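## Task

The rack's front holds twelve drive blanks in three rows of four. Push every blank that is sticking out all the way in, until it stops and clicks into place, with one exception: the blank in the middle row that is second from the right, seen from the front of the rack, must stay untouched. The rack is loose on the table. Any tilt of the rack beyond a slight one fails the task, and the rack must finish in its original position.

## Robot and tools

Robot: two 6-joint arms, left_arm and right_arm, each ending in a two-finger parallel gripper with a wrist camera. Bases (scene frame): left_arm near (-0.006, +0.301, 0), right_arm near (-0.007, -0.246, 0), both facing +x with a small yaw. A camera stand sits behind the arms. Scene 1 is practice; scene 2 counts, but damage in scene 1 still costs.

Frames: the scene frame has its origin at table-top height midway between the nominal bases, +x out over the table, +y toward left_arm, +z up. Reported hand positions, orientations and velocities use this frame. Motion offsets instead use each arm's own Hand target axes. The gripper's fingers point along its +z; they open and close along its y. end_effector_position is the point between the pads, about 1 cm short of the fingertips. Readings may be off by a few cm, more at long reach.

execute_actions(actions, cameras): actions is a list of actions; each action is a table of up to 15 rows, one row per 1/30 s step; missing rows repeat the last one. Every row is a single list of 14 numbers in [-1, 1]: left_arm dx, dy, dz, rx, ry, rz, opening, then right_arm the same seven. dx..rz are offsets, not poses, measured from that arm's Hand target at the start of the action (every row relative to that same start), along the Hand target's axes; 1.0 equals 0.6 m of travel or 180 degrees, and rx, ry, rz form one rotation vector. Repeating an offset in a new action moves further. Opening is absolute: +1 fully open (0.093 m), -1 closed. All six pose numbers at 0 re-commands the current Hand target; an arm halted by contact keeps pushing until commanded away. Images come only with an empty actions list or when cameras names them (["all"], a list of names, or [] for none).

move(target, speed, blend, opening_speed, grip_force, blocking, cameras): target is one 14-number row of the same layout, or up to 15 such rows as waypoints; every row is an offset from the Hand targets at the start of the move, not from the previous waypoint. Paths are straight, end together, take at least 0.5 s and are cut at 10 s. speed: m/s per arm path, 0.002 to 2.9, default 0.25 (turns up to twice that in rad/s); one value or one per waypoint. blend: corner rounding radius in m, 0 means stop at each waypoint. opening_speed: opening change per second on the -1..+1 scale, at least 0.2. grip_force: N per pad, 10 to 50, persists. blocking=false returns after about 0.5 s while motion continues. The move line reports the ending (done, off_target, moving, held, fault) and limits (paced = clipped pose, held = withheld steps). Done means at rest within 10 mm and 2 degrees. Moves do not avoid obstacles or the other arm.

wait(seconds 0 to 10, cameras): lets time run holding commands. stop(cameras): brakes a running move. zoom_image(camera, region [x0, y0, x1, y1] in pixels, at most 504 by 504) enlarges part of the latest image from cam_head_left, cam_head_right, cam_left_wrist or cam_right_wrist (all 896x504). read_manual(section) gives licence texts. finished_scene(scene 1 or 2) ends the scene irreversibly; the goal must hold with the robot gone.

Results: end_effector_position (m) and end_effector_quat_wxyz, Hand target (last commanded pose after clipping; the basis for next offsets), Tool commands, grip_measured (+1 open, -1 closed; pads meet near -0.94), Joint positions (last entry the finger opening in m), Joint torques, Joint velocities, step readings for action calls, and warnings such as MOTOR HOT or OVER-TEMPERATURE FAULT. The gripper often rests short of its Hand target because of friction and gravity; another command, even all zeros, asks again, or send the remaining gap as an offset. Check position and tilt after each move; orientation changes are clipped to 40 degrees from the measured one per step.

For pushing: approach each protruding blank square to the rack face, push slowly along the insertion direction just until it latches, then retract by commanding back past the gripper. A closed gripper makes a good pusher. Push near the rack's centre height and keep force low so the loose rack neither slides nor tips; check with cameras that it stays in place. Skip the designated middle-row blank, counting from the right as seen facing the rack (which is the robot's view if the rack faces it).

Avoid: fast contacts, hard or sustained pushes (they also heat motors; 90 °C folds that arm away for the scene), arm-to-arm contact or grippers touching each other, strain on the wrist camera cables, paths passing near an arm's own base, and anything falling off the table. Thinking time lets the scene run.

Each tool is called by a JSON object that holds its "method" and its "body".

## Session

{"method": "execute_actions", "body": {"actions": []}}

{"method": "zoom_image", "body": {"camera": "cam_head_right", "region": [230, 40, 530, 180]}}

{"method": "zoom_image", "body": {"camera": "cam_head_left", "region": [210, 30, 510, 170]}}

Scene clock: 0.00 s.
left_arm: end_effector_position=(+0.3859, +0.3029, +0.1011) grip_measured=+1.000 end_effector_quat_wxyz=(+0.583, -0.011, +0.810, -0.068) | right_arm: end_effector_position=(+0.3822, -0.2747, +0.0762) grip_measured=+1.000 end_effector_quat_wxyz=(+0.542, +0.031, +0.840, -0.009)
Joint positions: left_arm=[0.128 1.535 0.376 0.838 0.172 -0.072 0.093] | right_arm=[-0.046 1.561 0.398 0.737 -0.03 0.006 0.093]
Joint velocities: within noise
Joint torques (N m): no reading
Heat: left arm: 27 °C; right arm: 27 °C.
Hand target: left_arm +0.3871, +0.3030, +0.1035; +0.585, -0.010, +0.808, -0.068 | right_arm +0.3870, -0.2751, +0.0865; +0.555, +0.031, +0.831, -0.010
Tool commands: left_gripper/opening=+1.0 right_gripper/opening=+1.0
camera_calibration:
cam_left_wrist: T_world_to_cam=[[-0.06455, -0.990449, 0.121838, 0.313627], [-0.686449, -0.0445464, -0.725812, 0.390849], [0.724307, -0.130487, -0.677017, -0.089773], [0, 0, 0, 1]] pos_world=[0.353566, 0.316328, 0.184693]
cam_right_wrist: T_world_to_cam=[[-0.0835139, -0.996371, -0.0164401, -0.24064], [-0.75192, 0.0738338, -0.655106, 0.396803], [0.653943, -0.0423489, -0.755358, -0.121529], [0, 0, 0, 1]] pos_world=[0.35774, -0.27421, 0.164194]

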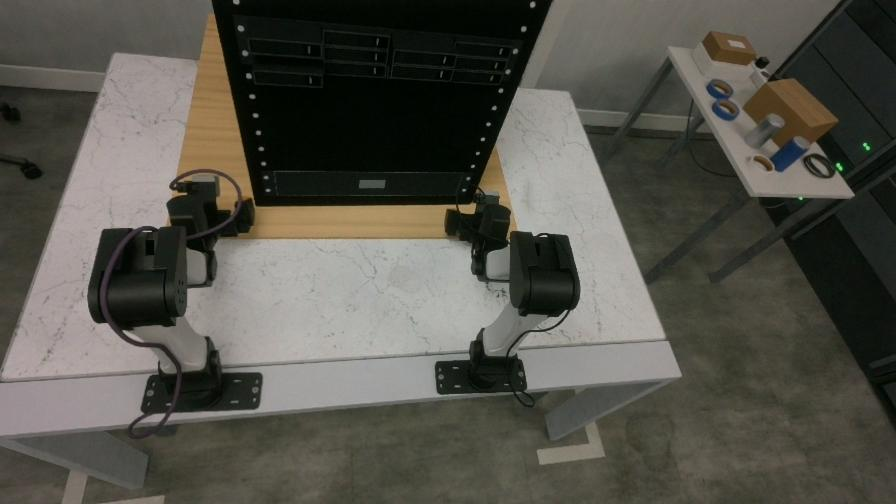

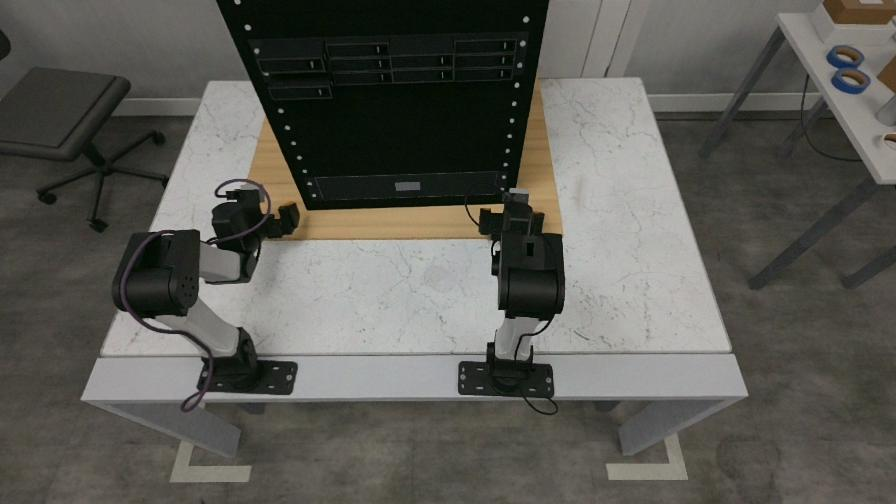

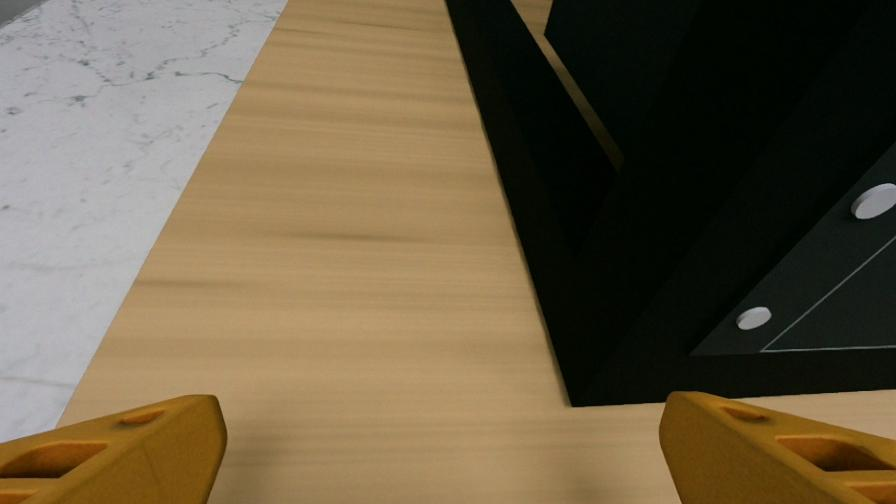

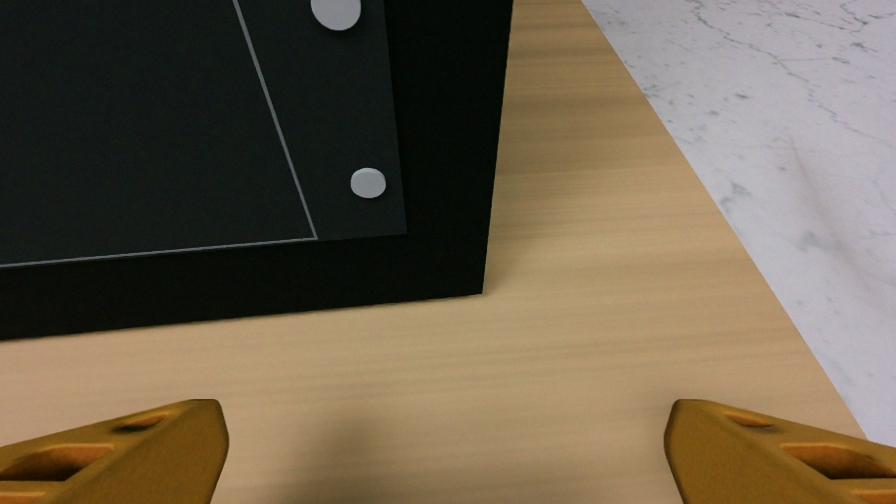

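Scaled by 1.680 from the camera's 896x504 image, which has a finer 1280x720 frame.

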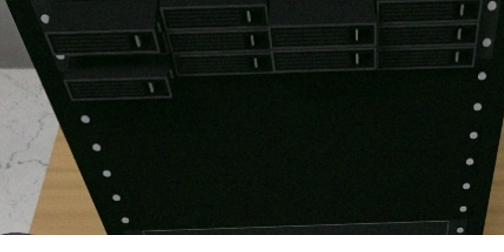

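Scaled by 1.680 from the camera's 896x504 image, which has a finer 1280x720 frame.

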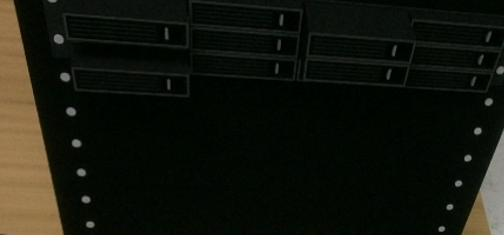

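{"method": "move", "body": {"target": [[-0.1408, -0.0533, -0.1788, -0.01, -0.03, 0.01, -1.0, -0.1247, 0.0205, -0.1922, -0.04, -0.0255, 0.16, 1.0], [-0.5703, -0.3593, -0.2838, -0.0345, -0.1014, 0.0340, -1.0, -0.5108, 0.3202, -0.3540, -0.1185, -0.0766, 0.4815, 1.0]], "blend": [0.05, 0], "speed": 0.28, "cameras": ["cam_left_wrist", "cam_right_wrist"]}}

Scene clock: 37.90 s.
left_arm: end_effector_position=(+0.3213, +0.1403, +0.4980) grip_measured=-0.977 end_effector_quat_wxyz=(+0.705, -0.011, +0.709, +0.008) | right_arm: end_effector_position=(+0.3220, -0.0853, +0.4400) grip_measured=+1.000 end_effector_quat_wxyz=(+0.495, +0.489, +0.522, +0.493)
Joint positions: left_arm=[-0.754 1.27 1.589 -0.327 -0.83 -0.011 0] | right_arm=[0.809 1.158 1.286 -0.158 0.737 1.556 0.093]
Joint torques (N m): left_arm=[-0.64 -3.38 8.98 1.79 -0.23 0.09] | right_arm=[0.77 -2.11 12.12 1.96 0.09 0.17]
Heat: left arm: 31 °C; right arm: 30 °C.
Hand target: left_arm +0.3201, +0.1389, +0.5051; +0.707, -0.009, +0.707, +0.009 | right_arm +0.3203, -0.0851, +0.4543; +0.493, +0.493, +0.507, +0.506
Off the commanded pose: left_arm 0.007 m, 0 deg | right_arm 0.014 m, 2 deg.
move: off_target (right_arm)
camera_calibration:
cam_left_wrist: T_world_to_cam=[[0.0244528, -0.999695, 0.00332747, 0.13176], [-0.4235, -0.0133738, -0.905797, 0.628233], [0.905566, 0.0207401, -0.423698, -0.00109108], [0, 0, 0, 1]] pos_world=[0.263823, 0.140145, 0.568151]
cam_right_wrist: T_world_to_cam=[[-0.0415788, -0.0294966, -0.9987, 0.450248], [-0.444581, 0.895703, -0.00794538, 0.26232], [0.894773, 0.443673, -0.0503559, -0.145528], [0, 0, 0, 1]] pos_world=[0.265557, -0.157113, 0.444418]
Images, in order (width x height): cam_left_wrist 896x504, cam_right_wrist 896x504.

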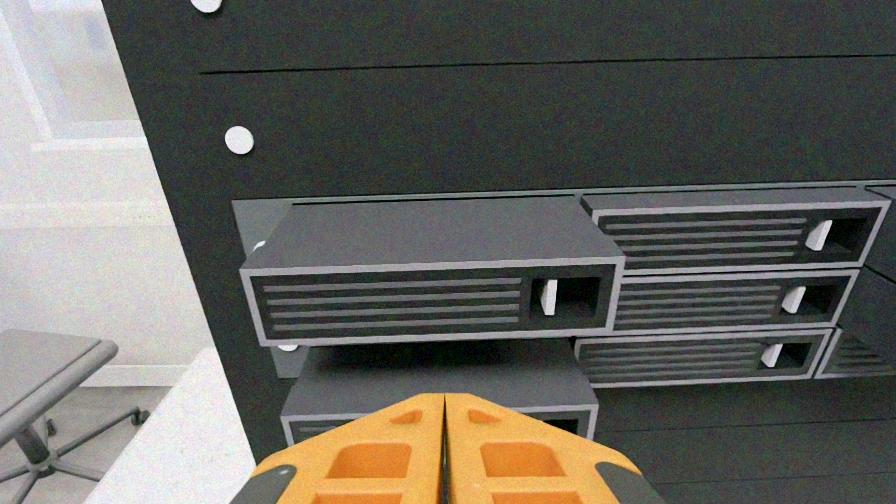

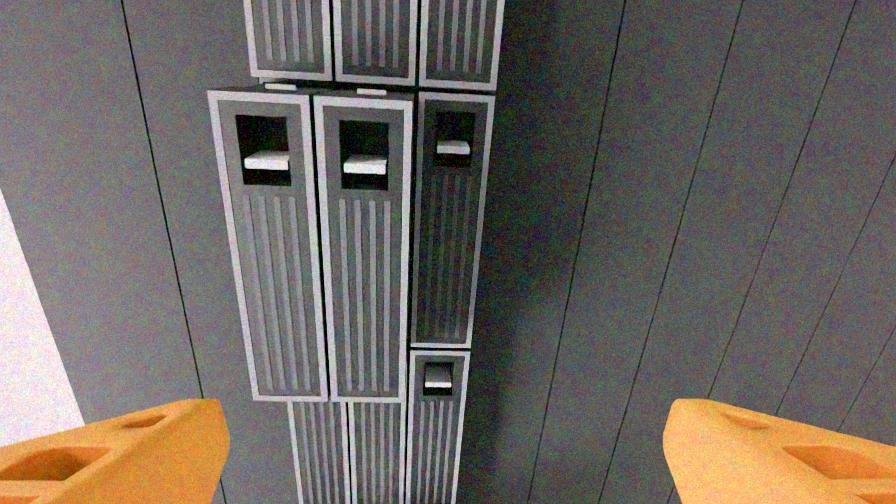

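{"method": "move", "body": {"target": [-0.005, 0.0067, 0.1, 0, 0, 0, -1.0, -0.005, 0.0083, 0.075, -0.0072, 0, 0, 1.0], "speed": 0.08, "cameras": ["cam_left_wrist", "cam_right_wrist"]}}

Scene clock: 62.43 s.
left_arm: end_effector_position=(+0.3779, +0.1436, +0.4983) grip_measured=-0.977 end_effector_quat_wxyz=(+0.701, -0.008, +0.713, +0.011) | right_arm: end_effector_position=(+0.3634, -0.0846, +0.4390) grip_measured=+1.000 end_effector_quat_wxyz=(+0.494, +0.490, +0.521, +0.494)
Joint positions: left_arm=[-0.594 1.416 1.711 -0.319 -0.671 -0.009 0] | right_arm=[0.698 1.271 1.351 -0.11 0.626 1.557 0.093]
Joint torques (N m): left_arm=[0.76 -5.09 9.22 2.03 -0.01 0.06] | right_arm=[-0.76 -3.21 12.3 2.28 -0.12 -0.04]
Heat: left arm: 37 °C; right arm: 35 °C.
Hand target: left_arm +0.3801, +0.1446, +0.5080; +0.707, -0.010, +0.707, +0.010 | right_arm +0.3653, -0.0868, +0.4593; +0.499, +0.488, +0.501, +0.512
Off the commanded pose: left_arm 0.010 m, 1 deg | right_arm 0.021 m, 3 deg.
move: off_target (right_arm)
camera_calibration:
cam_left_wrist: T_world_to_cam=[[0.025237, -0.999659, -0.00673775, 0.138426], [-0.43536, -0.00492326, -0.900243, 0.653034], [0.899903, 0.0256528, -0.435336, -0.0450136], [0, 0, 0, 1]] pos_world=[0.321319, 0.142749, 0.569226]
cam_right_wrist: T_world_to_cam=[[-0.0431346, -0.0256935, -0.998739, 0.451782], [-0.444494, 0.895774, -0.00384735, 0.278163], [0.894743, 0.443767, -0.0500595, -0.183099], [0, 0, 0, 1]] pos_world=[0.306956, -0.15631, 0.443116]
Images, in order (width x height): cam_left_wrist 896x504, cam_right_wrist 896x504.

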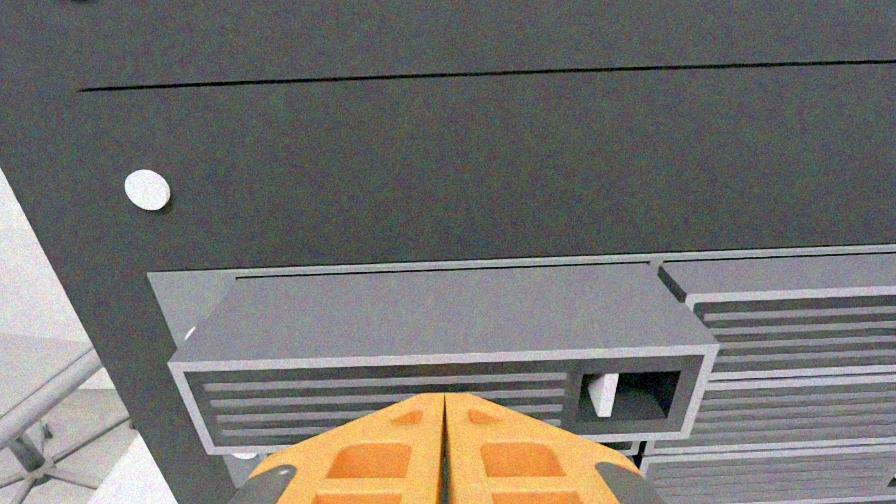

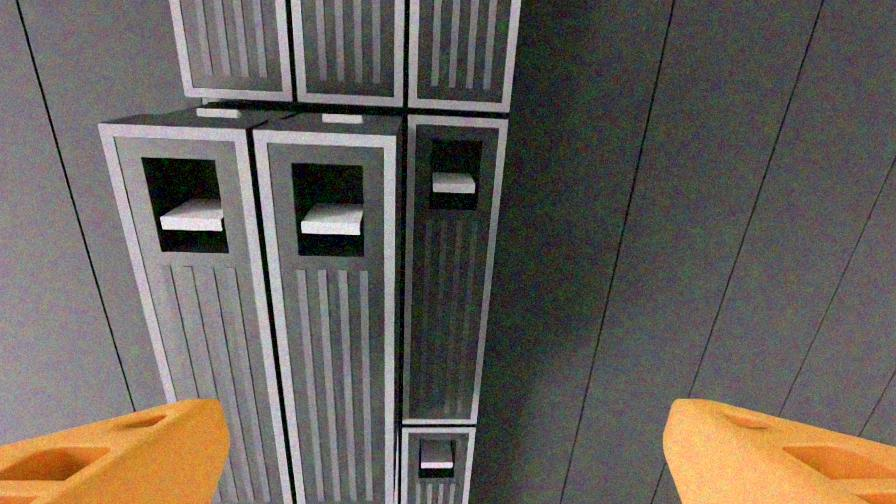

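{"method": "move", "body": {"target": [[0, 0, 0.0167, 0, 0, 0, -1.0, 0, 0.0067, 0.0167, 0, 0, 0, 1.0], [0, 0, 0.04, 0, 0, 0, -1.0, 0, 0.0067, 0.0617, 0, 0, 0, 1.0]], "speed": 0.06, "blend": [0.003, 0], "cameras": ["cam_left_wrist", "cam_right_wrist"]}}

Scene clock: 69.73 s.
left_arm: end_effector_position=(+0.3962, +0.1447, +0.5007) grip_measured=-0.977 end_effector_quat_wxyz=(+0.701, -0.008, +0.713, +0.011) | right_arm: end_effector_position=(+0.3998, -0.0830, +0.4438) grip_measured=+1.000 end_effector_quat_wxyz=(+0.493, +0.491, +0.522, +0.494)
Joint positions: left_arm=[-0.552 1.47 1.768 -0.32 -0.629 -0.009 0] | right_arm=[0.624 1.387 1.458 -0.1 0.552 1.557 0.093]
Joint torques (N m): left_arm=[1.66 -4.36 9.13 2.17 0.05 0.08] | right_arm=[-0.85 -4.27 12.41 2.3 -0.07 -0.01]
Heat: left arm: 38 °C; right arm: 35 °C.
Hand target: left_arm +0.4041, +0.1451, +0.5080; +0.707, -0.009, +0.707, +0.010 | right_arm +0.4022, -0.0857, +0.4641; +0.498, +0.488, +0.501, +0.512
Off the commanded pose: left_arm 0.011 m, 1 deg | right_arm 0.021 m, 3 deg.
move: off_target (left_arm, right_arm)
camera_calibration:
cam_left_wrist: T_world_to_cam=[[0.0244743, -0.999685, -0.0055764, 0.138777], [-0.435276, -0.00563455, -0.900279, 0.663262], [0.899964, 0.024461, -0.435277, -0.0603514], [0, 0, 0, 1]] pos_world=[0.33962, 0.143947, 0.571626]
cam_right_wrist: T_world_to_cam=[[-0.0444548, -0.0239384, -0.998725, 0.458905], [-0.445124, 0.895467, -0.00165031, 0.292244], [0.894365, 0.444483, -0.0504634, -0.215761], [0, 0, 0, 1]] pos_world=[0.343455, -0.154807, 0.447914]
Images, in order (width x height): cam_left_wrist 896x504, cam_right_wrist 896x504.

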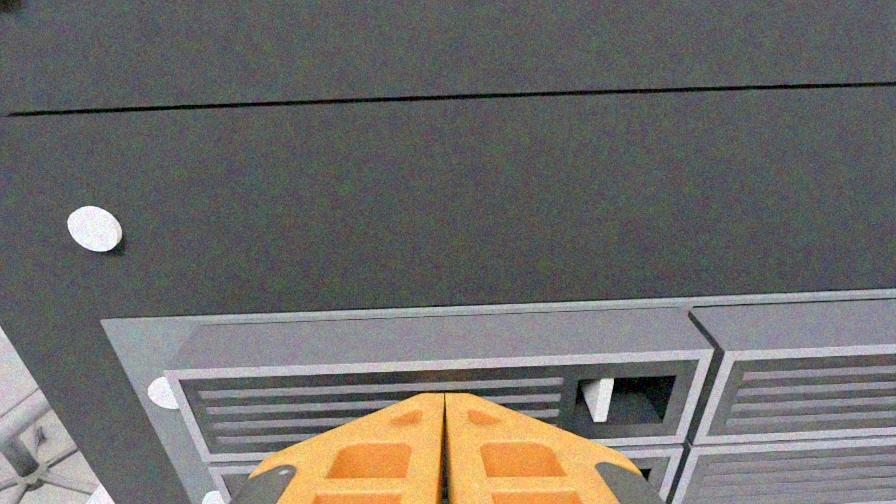

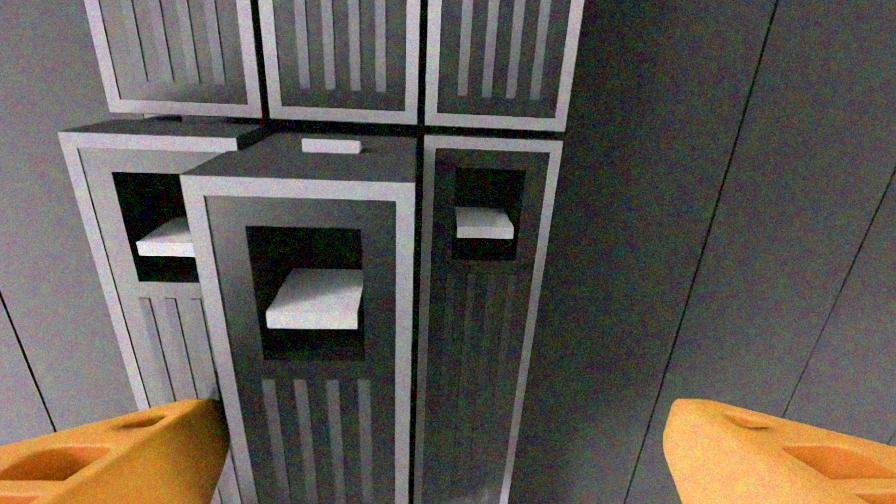

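{"method": "move", "body": {"target": [[0, 0, -0.1167, 0, 0, 0, -1.0, 0, 0, 0.0342, 0, 0, 0, 1.0], [0.1133, 0, -0.1167, 0, 0, 0, -1.0, 0, 0, 0.0342, 0, 0, 0, 1.0], [0.0917, 0, -0.0833, 0, 0, 0, -1.0, 0, 0, 0.0342, 0, 0, 0, 1.0]], "speed": [0.08, 0.12, 0.08], "blend": [0.01, 0.004, 0], "cameras": ["cam_left_wrist", "cam_right_wrist"]}}

Scene clock: 88.50 s.
left_arm: end_effector_position=(+0.3519, +0.1431, +0.4401) grip_measured=-0.977 end_effector_quat_wxyz=(+0.699, -0.006, +0.715, +0.013) | right_arm: end_effector_position=(+0.4147, -0.0829, +0.4457) grip_measured=+1.000 end_effector_quat_wxyz=(+0.493, +0.491, +0.521, +0.494)
Joint positions: left_arm=[-0.658 1.253 1.343 -0.12 -0.735 -0.009 0] | right_arm=[0.597 1.435 1.506 -0.1 0.526 1.557 0.093]
Joint torques (N m): left_arm=[0.62 -4 9.76 2 -0.02 0.08] | right_arm=[-1.59 -3.17 13.14 2.4 -0.21 0]
Heat: left arm: 40 °C; right arm: 37 °C.
Hand target: left_arm +0.3541, +0.1437, +0.4530; +0.707, -0.009, +0.707, +0.009 | right_arm +0.4228, -0.0852, +0.4645; +0.499, +0.488, +0.501, +0.512
Off the commanded pose: left_arm 0.013 m, 1 deg | right_arm 0.021 m, 3 deg.
move: off_target (left_arm, right_arm)
camera_calibration:
cam_left_wrist: T_world_to_cam=[[0.0251552, -0.999605, -0.0125235, 0.140759], [-0.439163, 0.000204003, -0.898407, 0.588989], [0.898055, 0.0280995, -0.438984, -0.0450939], [0, 0, 0, 1]] pos_world=[0.295618, 0.14185, 0.51112]
cam_right_wrist: T_world_to_cam=[[-0.0449279, -0.0232146, -0.99872, 0.461742], [-0.444087, 0.895983, -0.000849067, 0.298095], [0.894856, 0.443481, -0.050564, -0.229232], [0, 0, 0, 1]] pos_world=[0.358255, -0.154709, 0.449813]
Images, in order (width x height): cam_left_wrist 896x504, cam_right_wrist 896x504.

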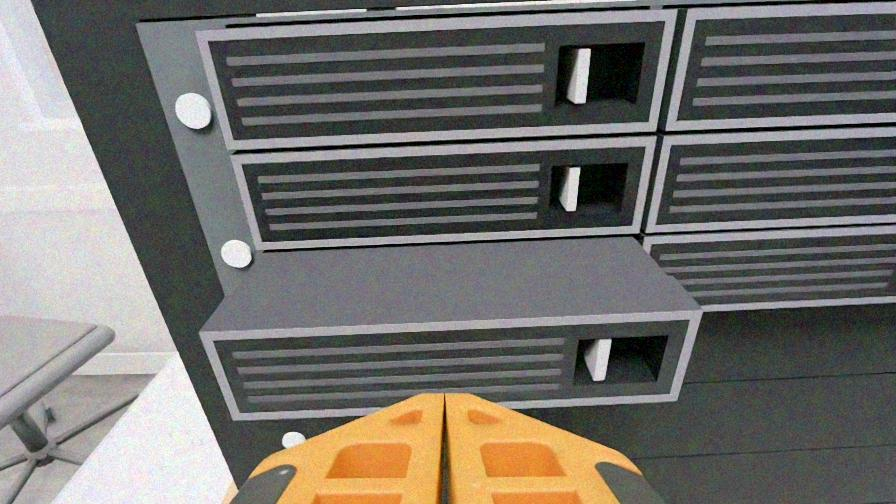

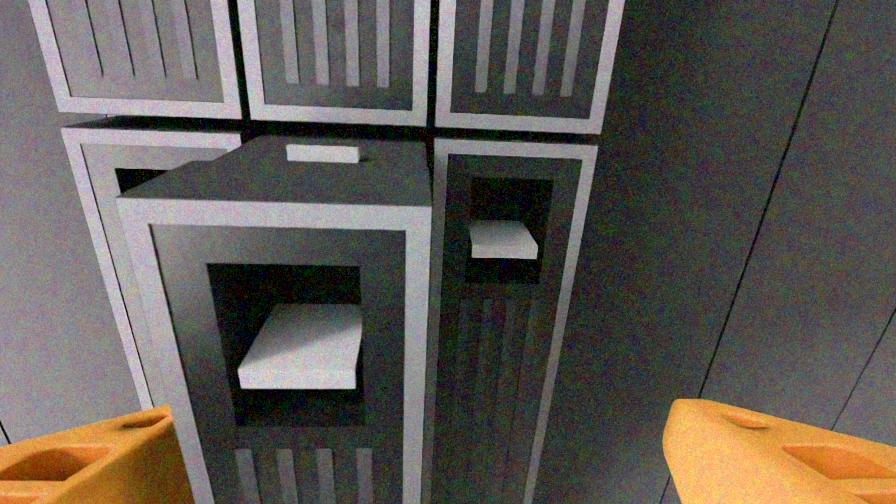

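{"method": "move", "body": {"target": [[-0.0083, 0, 0.0083, 0, 0, 0, -1.0, 0, 0, -0.0333, 0, 0, 0, 1.0], [-0.0083, 0, 0.0838, 0, 0, 0, -1.0, 0, 0, -0.15, 0, 0, 0, 1.0]], "speed": [0.06, 0.07], "blend": [0.003, 0], "cameras": ["cam_left_wrist", "cam_right_wrist"]}}

Scene clock: 100.50 s.
left_arm: end_effector_position=(+0.3972, +0.1455, +0.4477) grip_measured=-0.977 end_effector_quat_wxyz=(+0.699, -0.009, +0.715, +0.013) | right_arm: end_effector_position=(+0.3378, -0.0855, +0.4616) grip_measured=+1.000 end_effector_quat_wxyz=(+0.497, +0.488, +0.503, +0.512)
Joint positions: left_arm=[-0.55 1.388 1.471 -0.111 -0.631 -0.009 0] | right_arm=[0.762 1.214 1.364 -0.128 0.69 1.557 0.093]
Joint torques (N m): left_arm=[1.29 -4.37 9.98 2.15 0.11 0.08] | right_arm=[0.76 -4.88 7.24 1.97 0.05 -0.06]
Heat: left arm: 41 °C; right arm: 37 °C.
Hand target: left_arm +0.4044, +0.1452, +0.4578; +0.707, -0.009, +0.707, +0.010 | right_arm +0.3328, -0.0877, +0.4626; +0.499, +0.488, +0.501, +0.512
Off the commanded pose: left_arm 0.013 m, 1 deg | right_arm 0.005 m, 0 deg.
move: off_target (left_arm)
camera_calibration:
cam_left_wrist: T_world_to_cam=[[0.0294139, -0.999533, -0.00826419, 0.138551], [-0.438589, -0.00547636, -0.898671, 0.61647], [0.898206, 0.030058, -0.438545, -0.0830705], [0, 0, 0, 1]] pos_world=[0.340916, 0.144359, 0.518719]
cam_right_wrist: T_world_to_cam=[[-0.00274368, 0.00738764, -0.999969, 0.462948], [-0.444221, 0.895883, 0.0078375, 0.262249], [0.895913, 0.444229, 0.000823727, -0.182521], [0, 0, 0, 1]] pos_world=[0.28129, -0.157284, 0.461029]
Images, in order (width x height): cam_left_wrist 896x504, cam_right_wrist 896x504.

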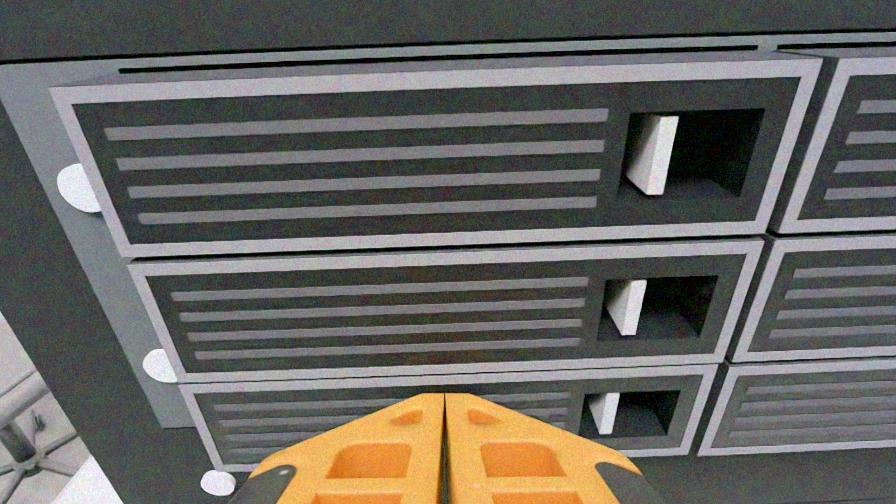

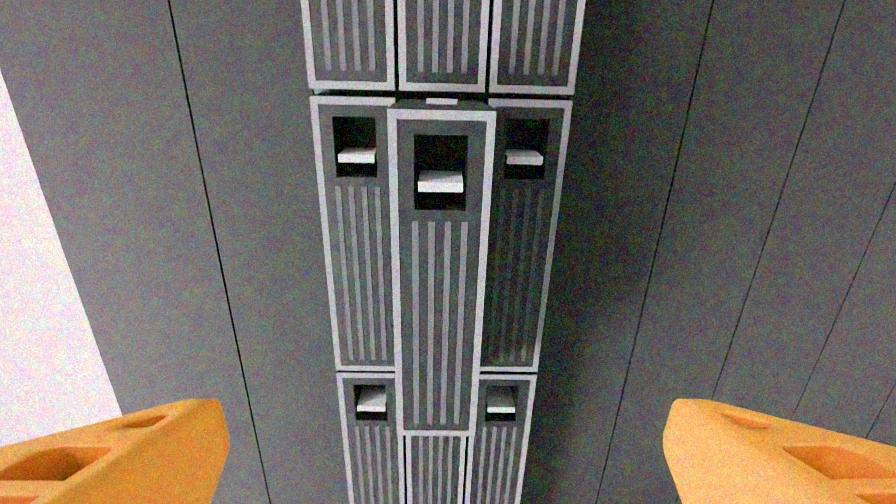

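{"method": "move", "body": {"target": [0, 0, -0.1167, 0, 0, 0, -1.0, 0, 0, -0.05, 0, 0, 0, 1.0], "speed": 0.09, "cameras": ["all"]}}

Scene clock: 103.93 s.
left_arm: end_effector_position=(+0.3381, +0.1424, +0.4633) grip_measured=-0.977 end_effector_quat_wxyz=(+0.711, -0.016, +0.703, +0.003) | right_arm: end_effector_position=(+0.3073, -0.0862, +0.4611) grip_measured=+1.000 end_effector_quat_wxyz=(+0.496, +0.489, +0.502, +0.513)
Joint positions: left_arm=[-0.698 1.237 1.394 -0.142 -0.774 -0.009 0] | right_arm=[0.855 1.135 1.317 -0.157 0.784 1.557 0.093]
Joint torques (N m): left_arm=[-0.64 -6.08 5.12 1.78 -0.17 0.02] | right_arm=[0.79 -3.96 7.19 1.88 0.07 -0.11]
Heat: left arm: 41 °C; right arm: 37 °C.
Hand target: left_arm +0.3344, +0.1432, +0.4578; +0.707, -0.009, +0.707, +0.010 | right_arm +0.3028, -0.0885, +0.4619; +0.499, +0.488, +0.501, +0.512
Off the commanded pose: left_arm 0.007 m, 1 deg | right_arm 0.005 m, 0 deg.
move: done
camera_calibration:
cam_left_wrist: T_world_to_cam=[[0.0247097, -0.999537, 0.0177768, 0.126803], [-0.40888, -0.0263316, -0.912208, 0.603798], [0.912253, 0.0152718, -0.409342, -0.03922], [0, 0, 0, 1]] pos_world=[0.279527, 0.143242, 0.532481]
cam_right_wrist: T_world_to_cam=[[-0.0026398, 0.0105654, -0.999941, 0.462634], [-0.44355, 0.896186, 0.0106401, 0.247833], [0.896246, 0.443552, 0.00232055, -0.155809], [0, 0, 0, 1]] pos_world=[0.25079, -0.157883, 0.460331]

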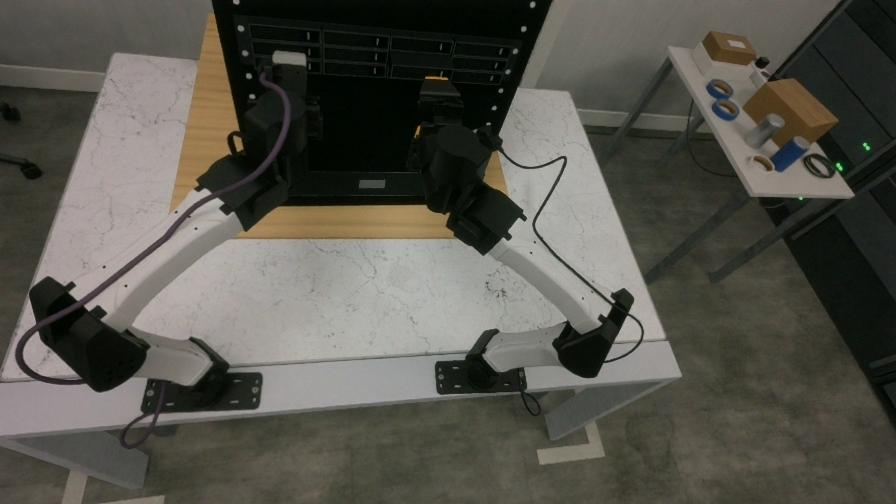

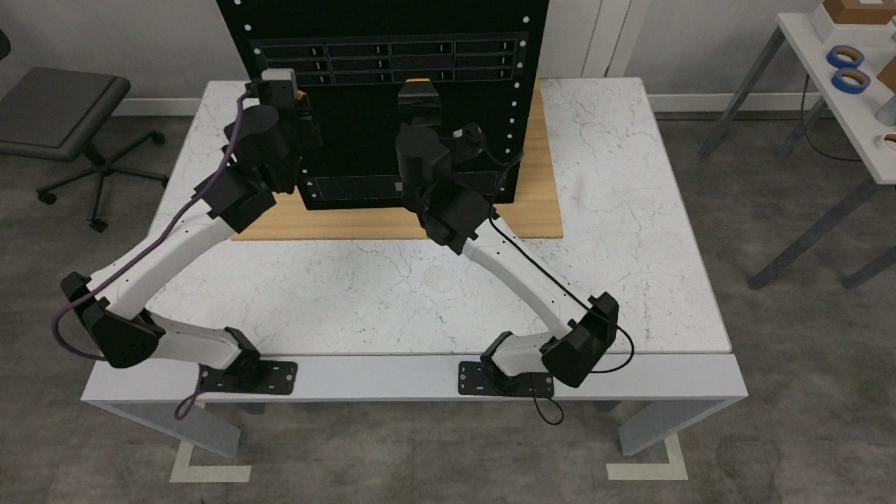

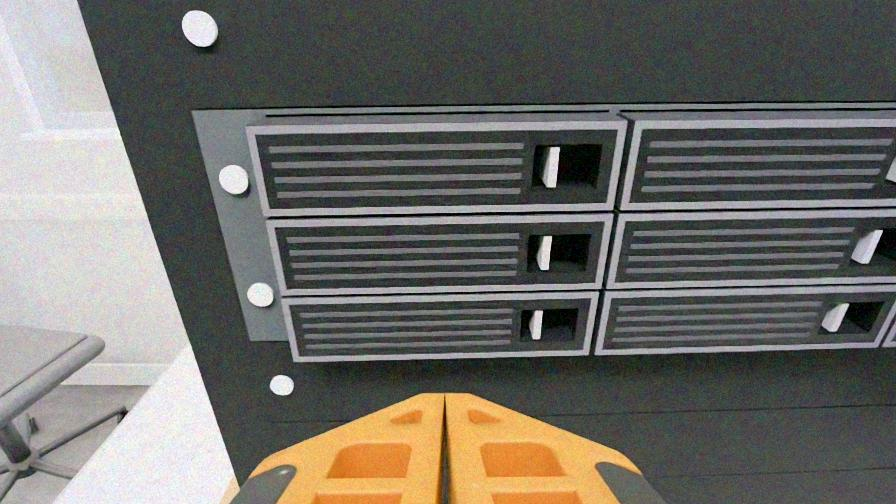

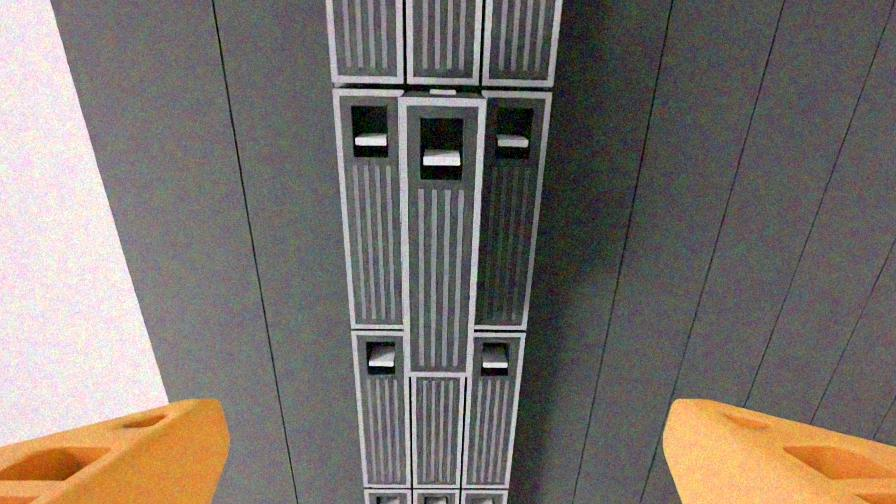

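{"method": "finished_scene", "body": {"scene": 2}}

The scene is finished: the task was done.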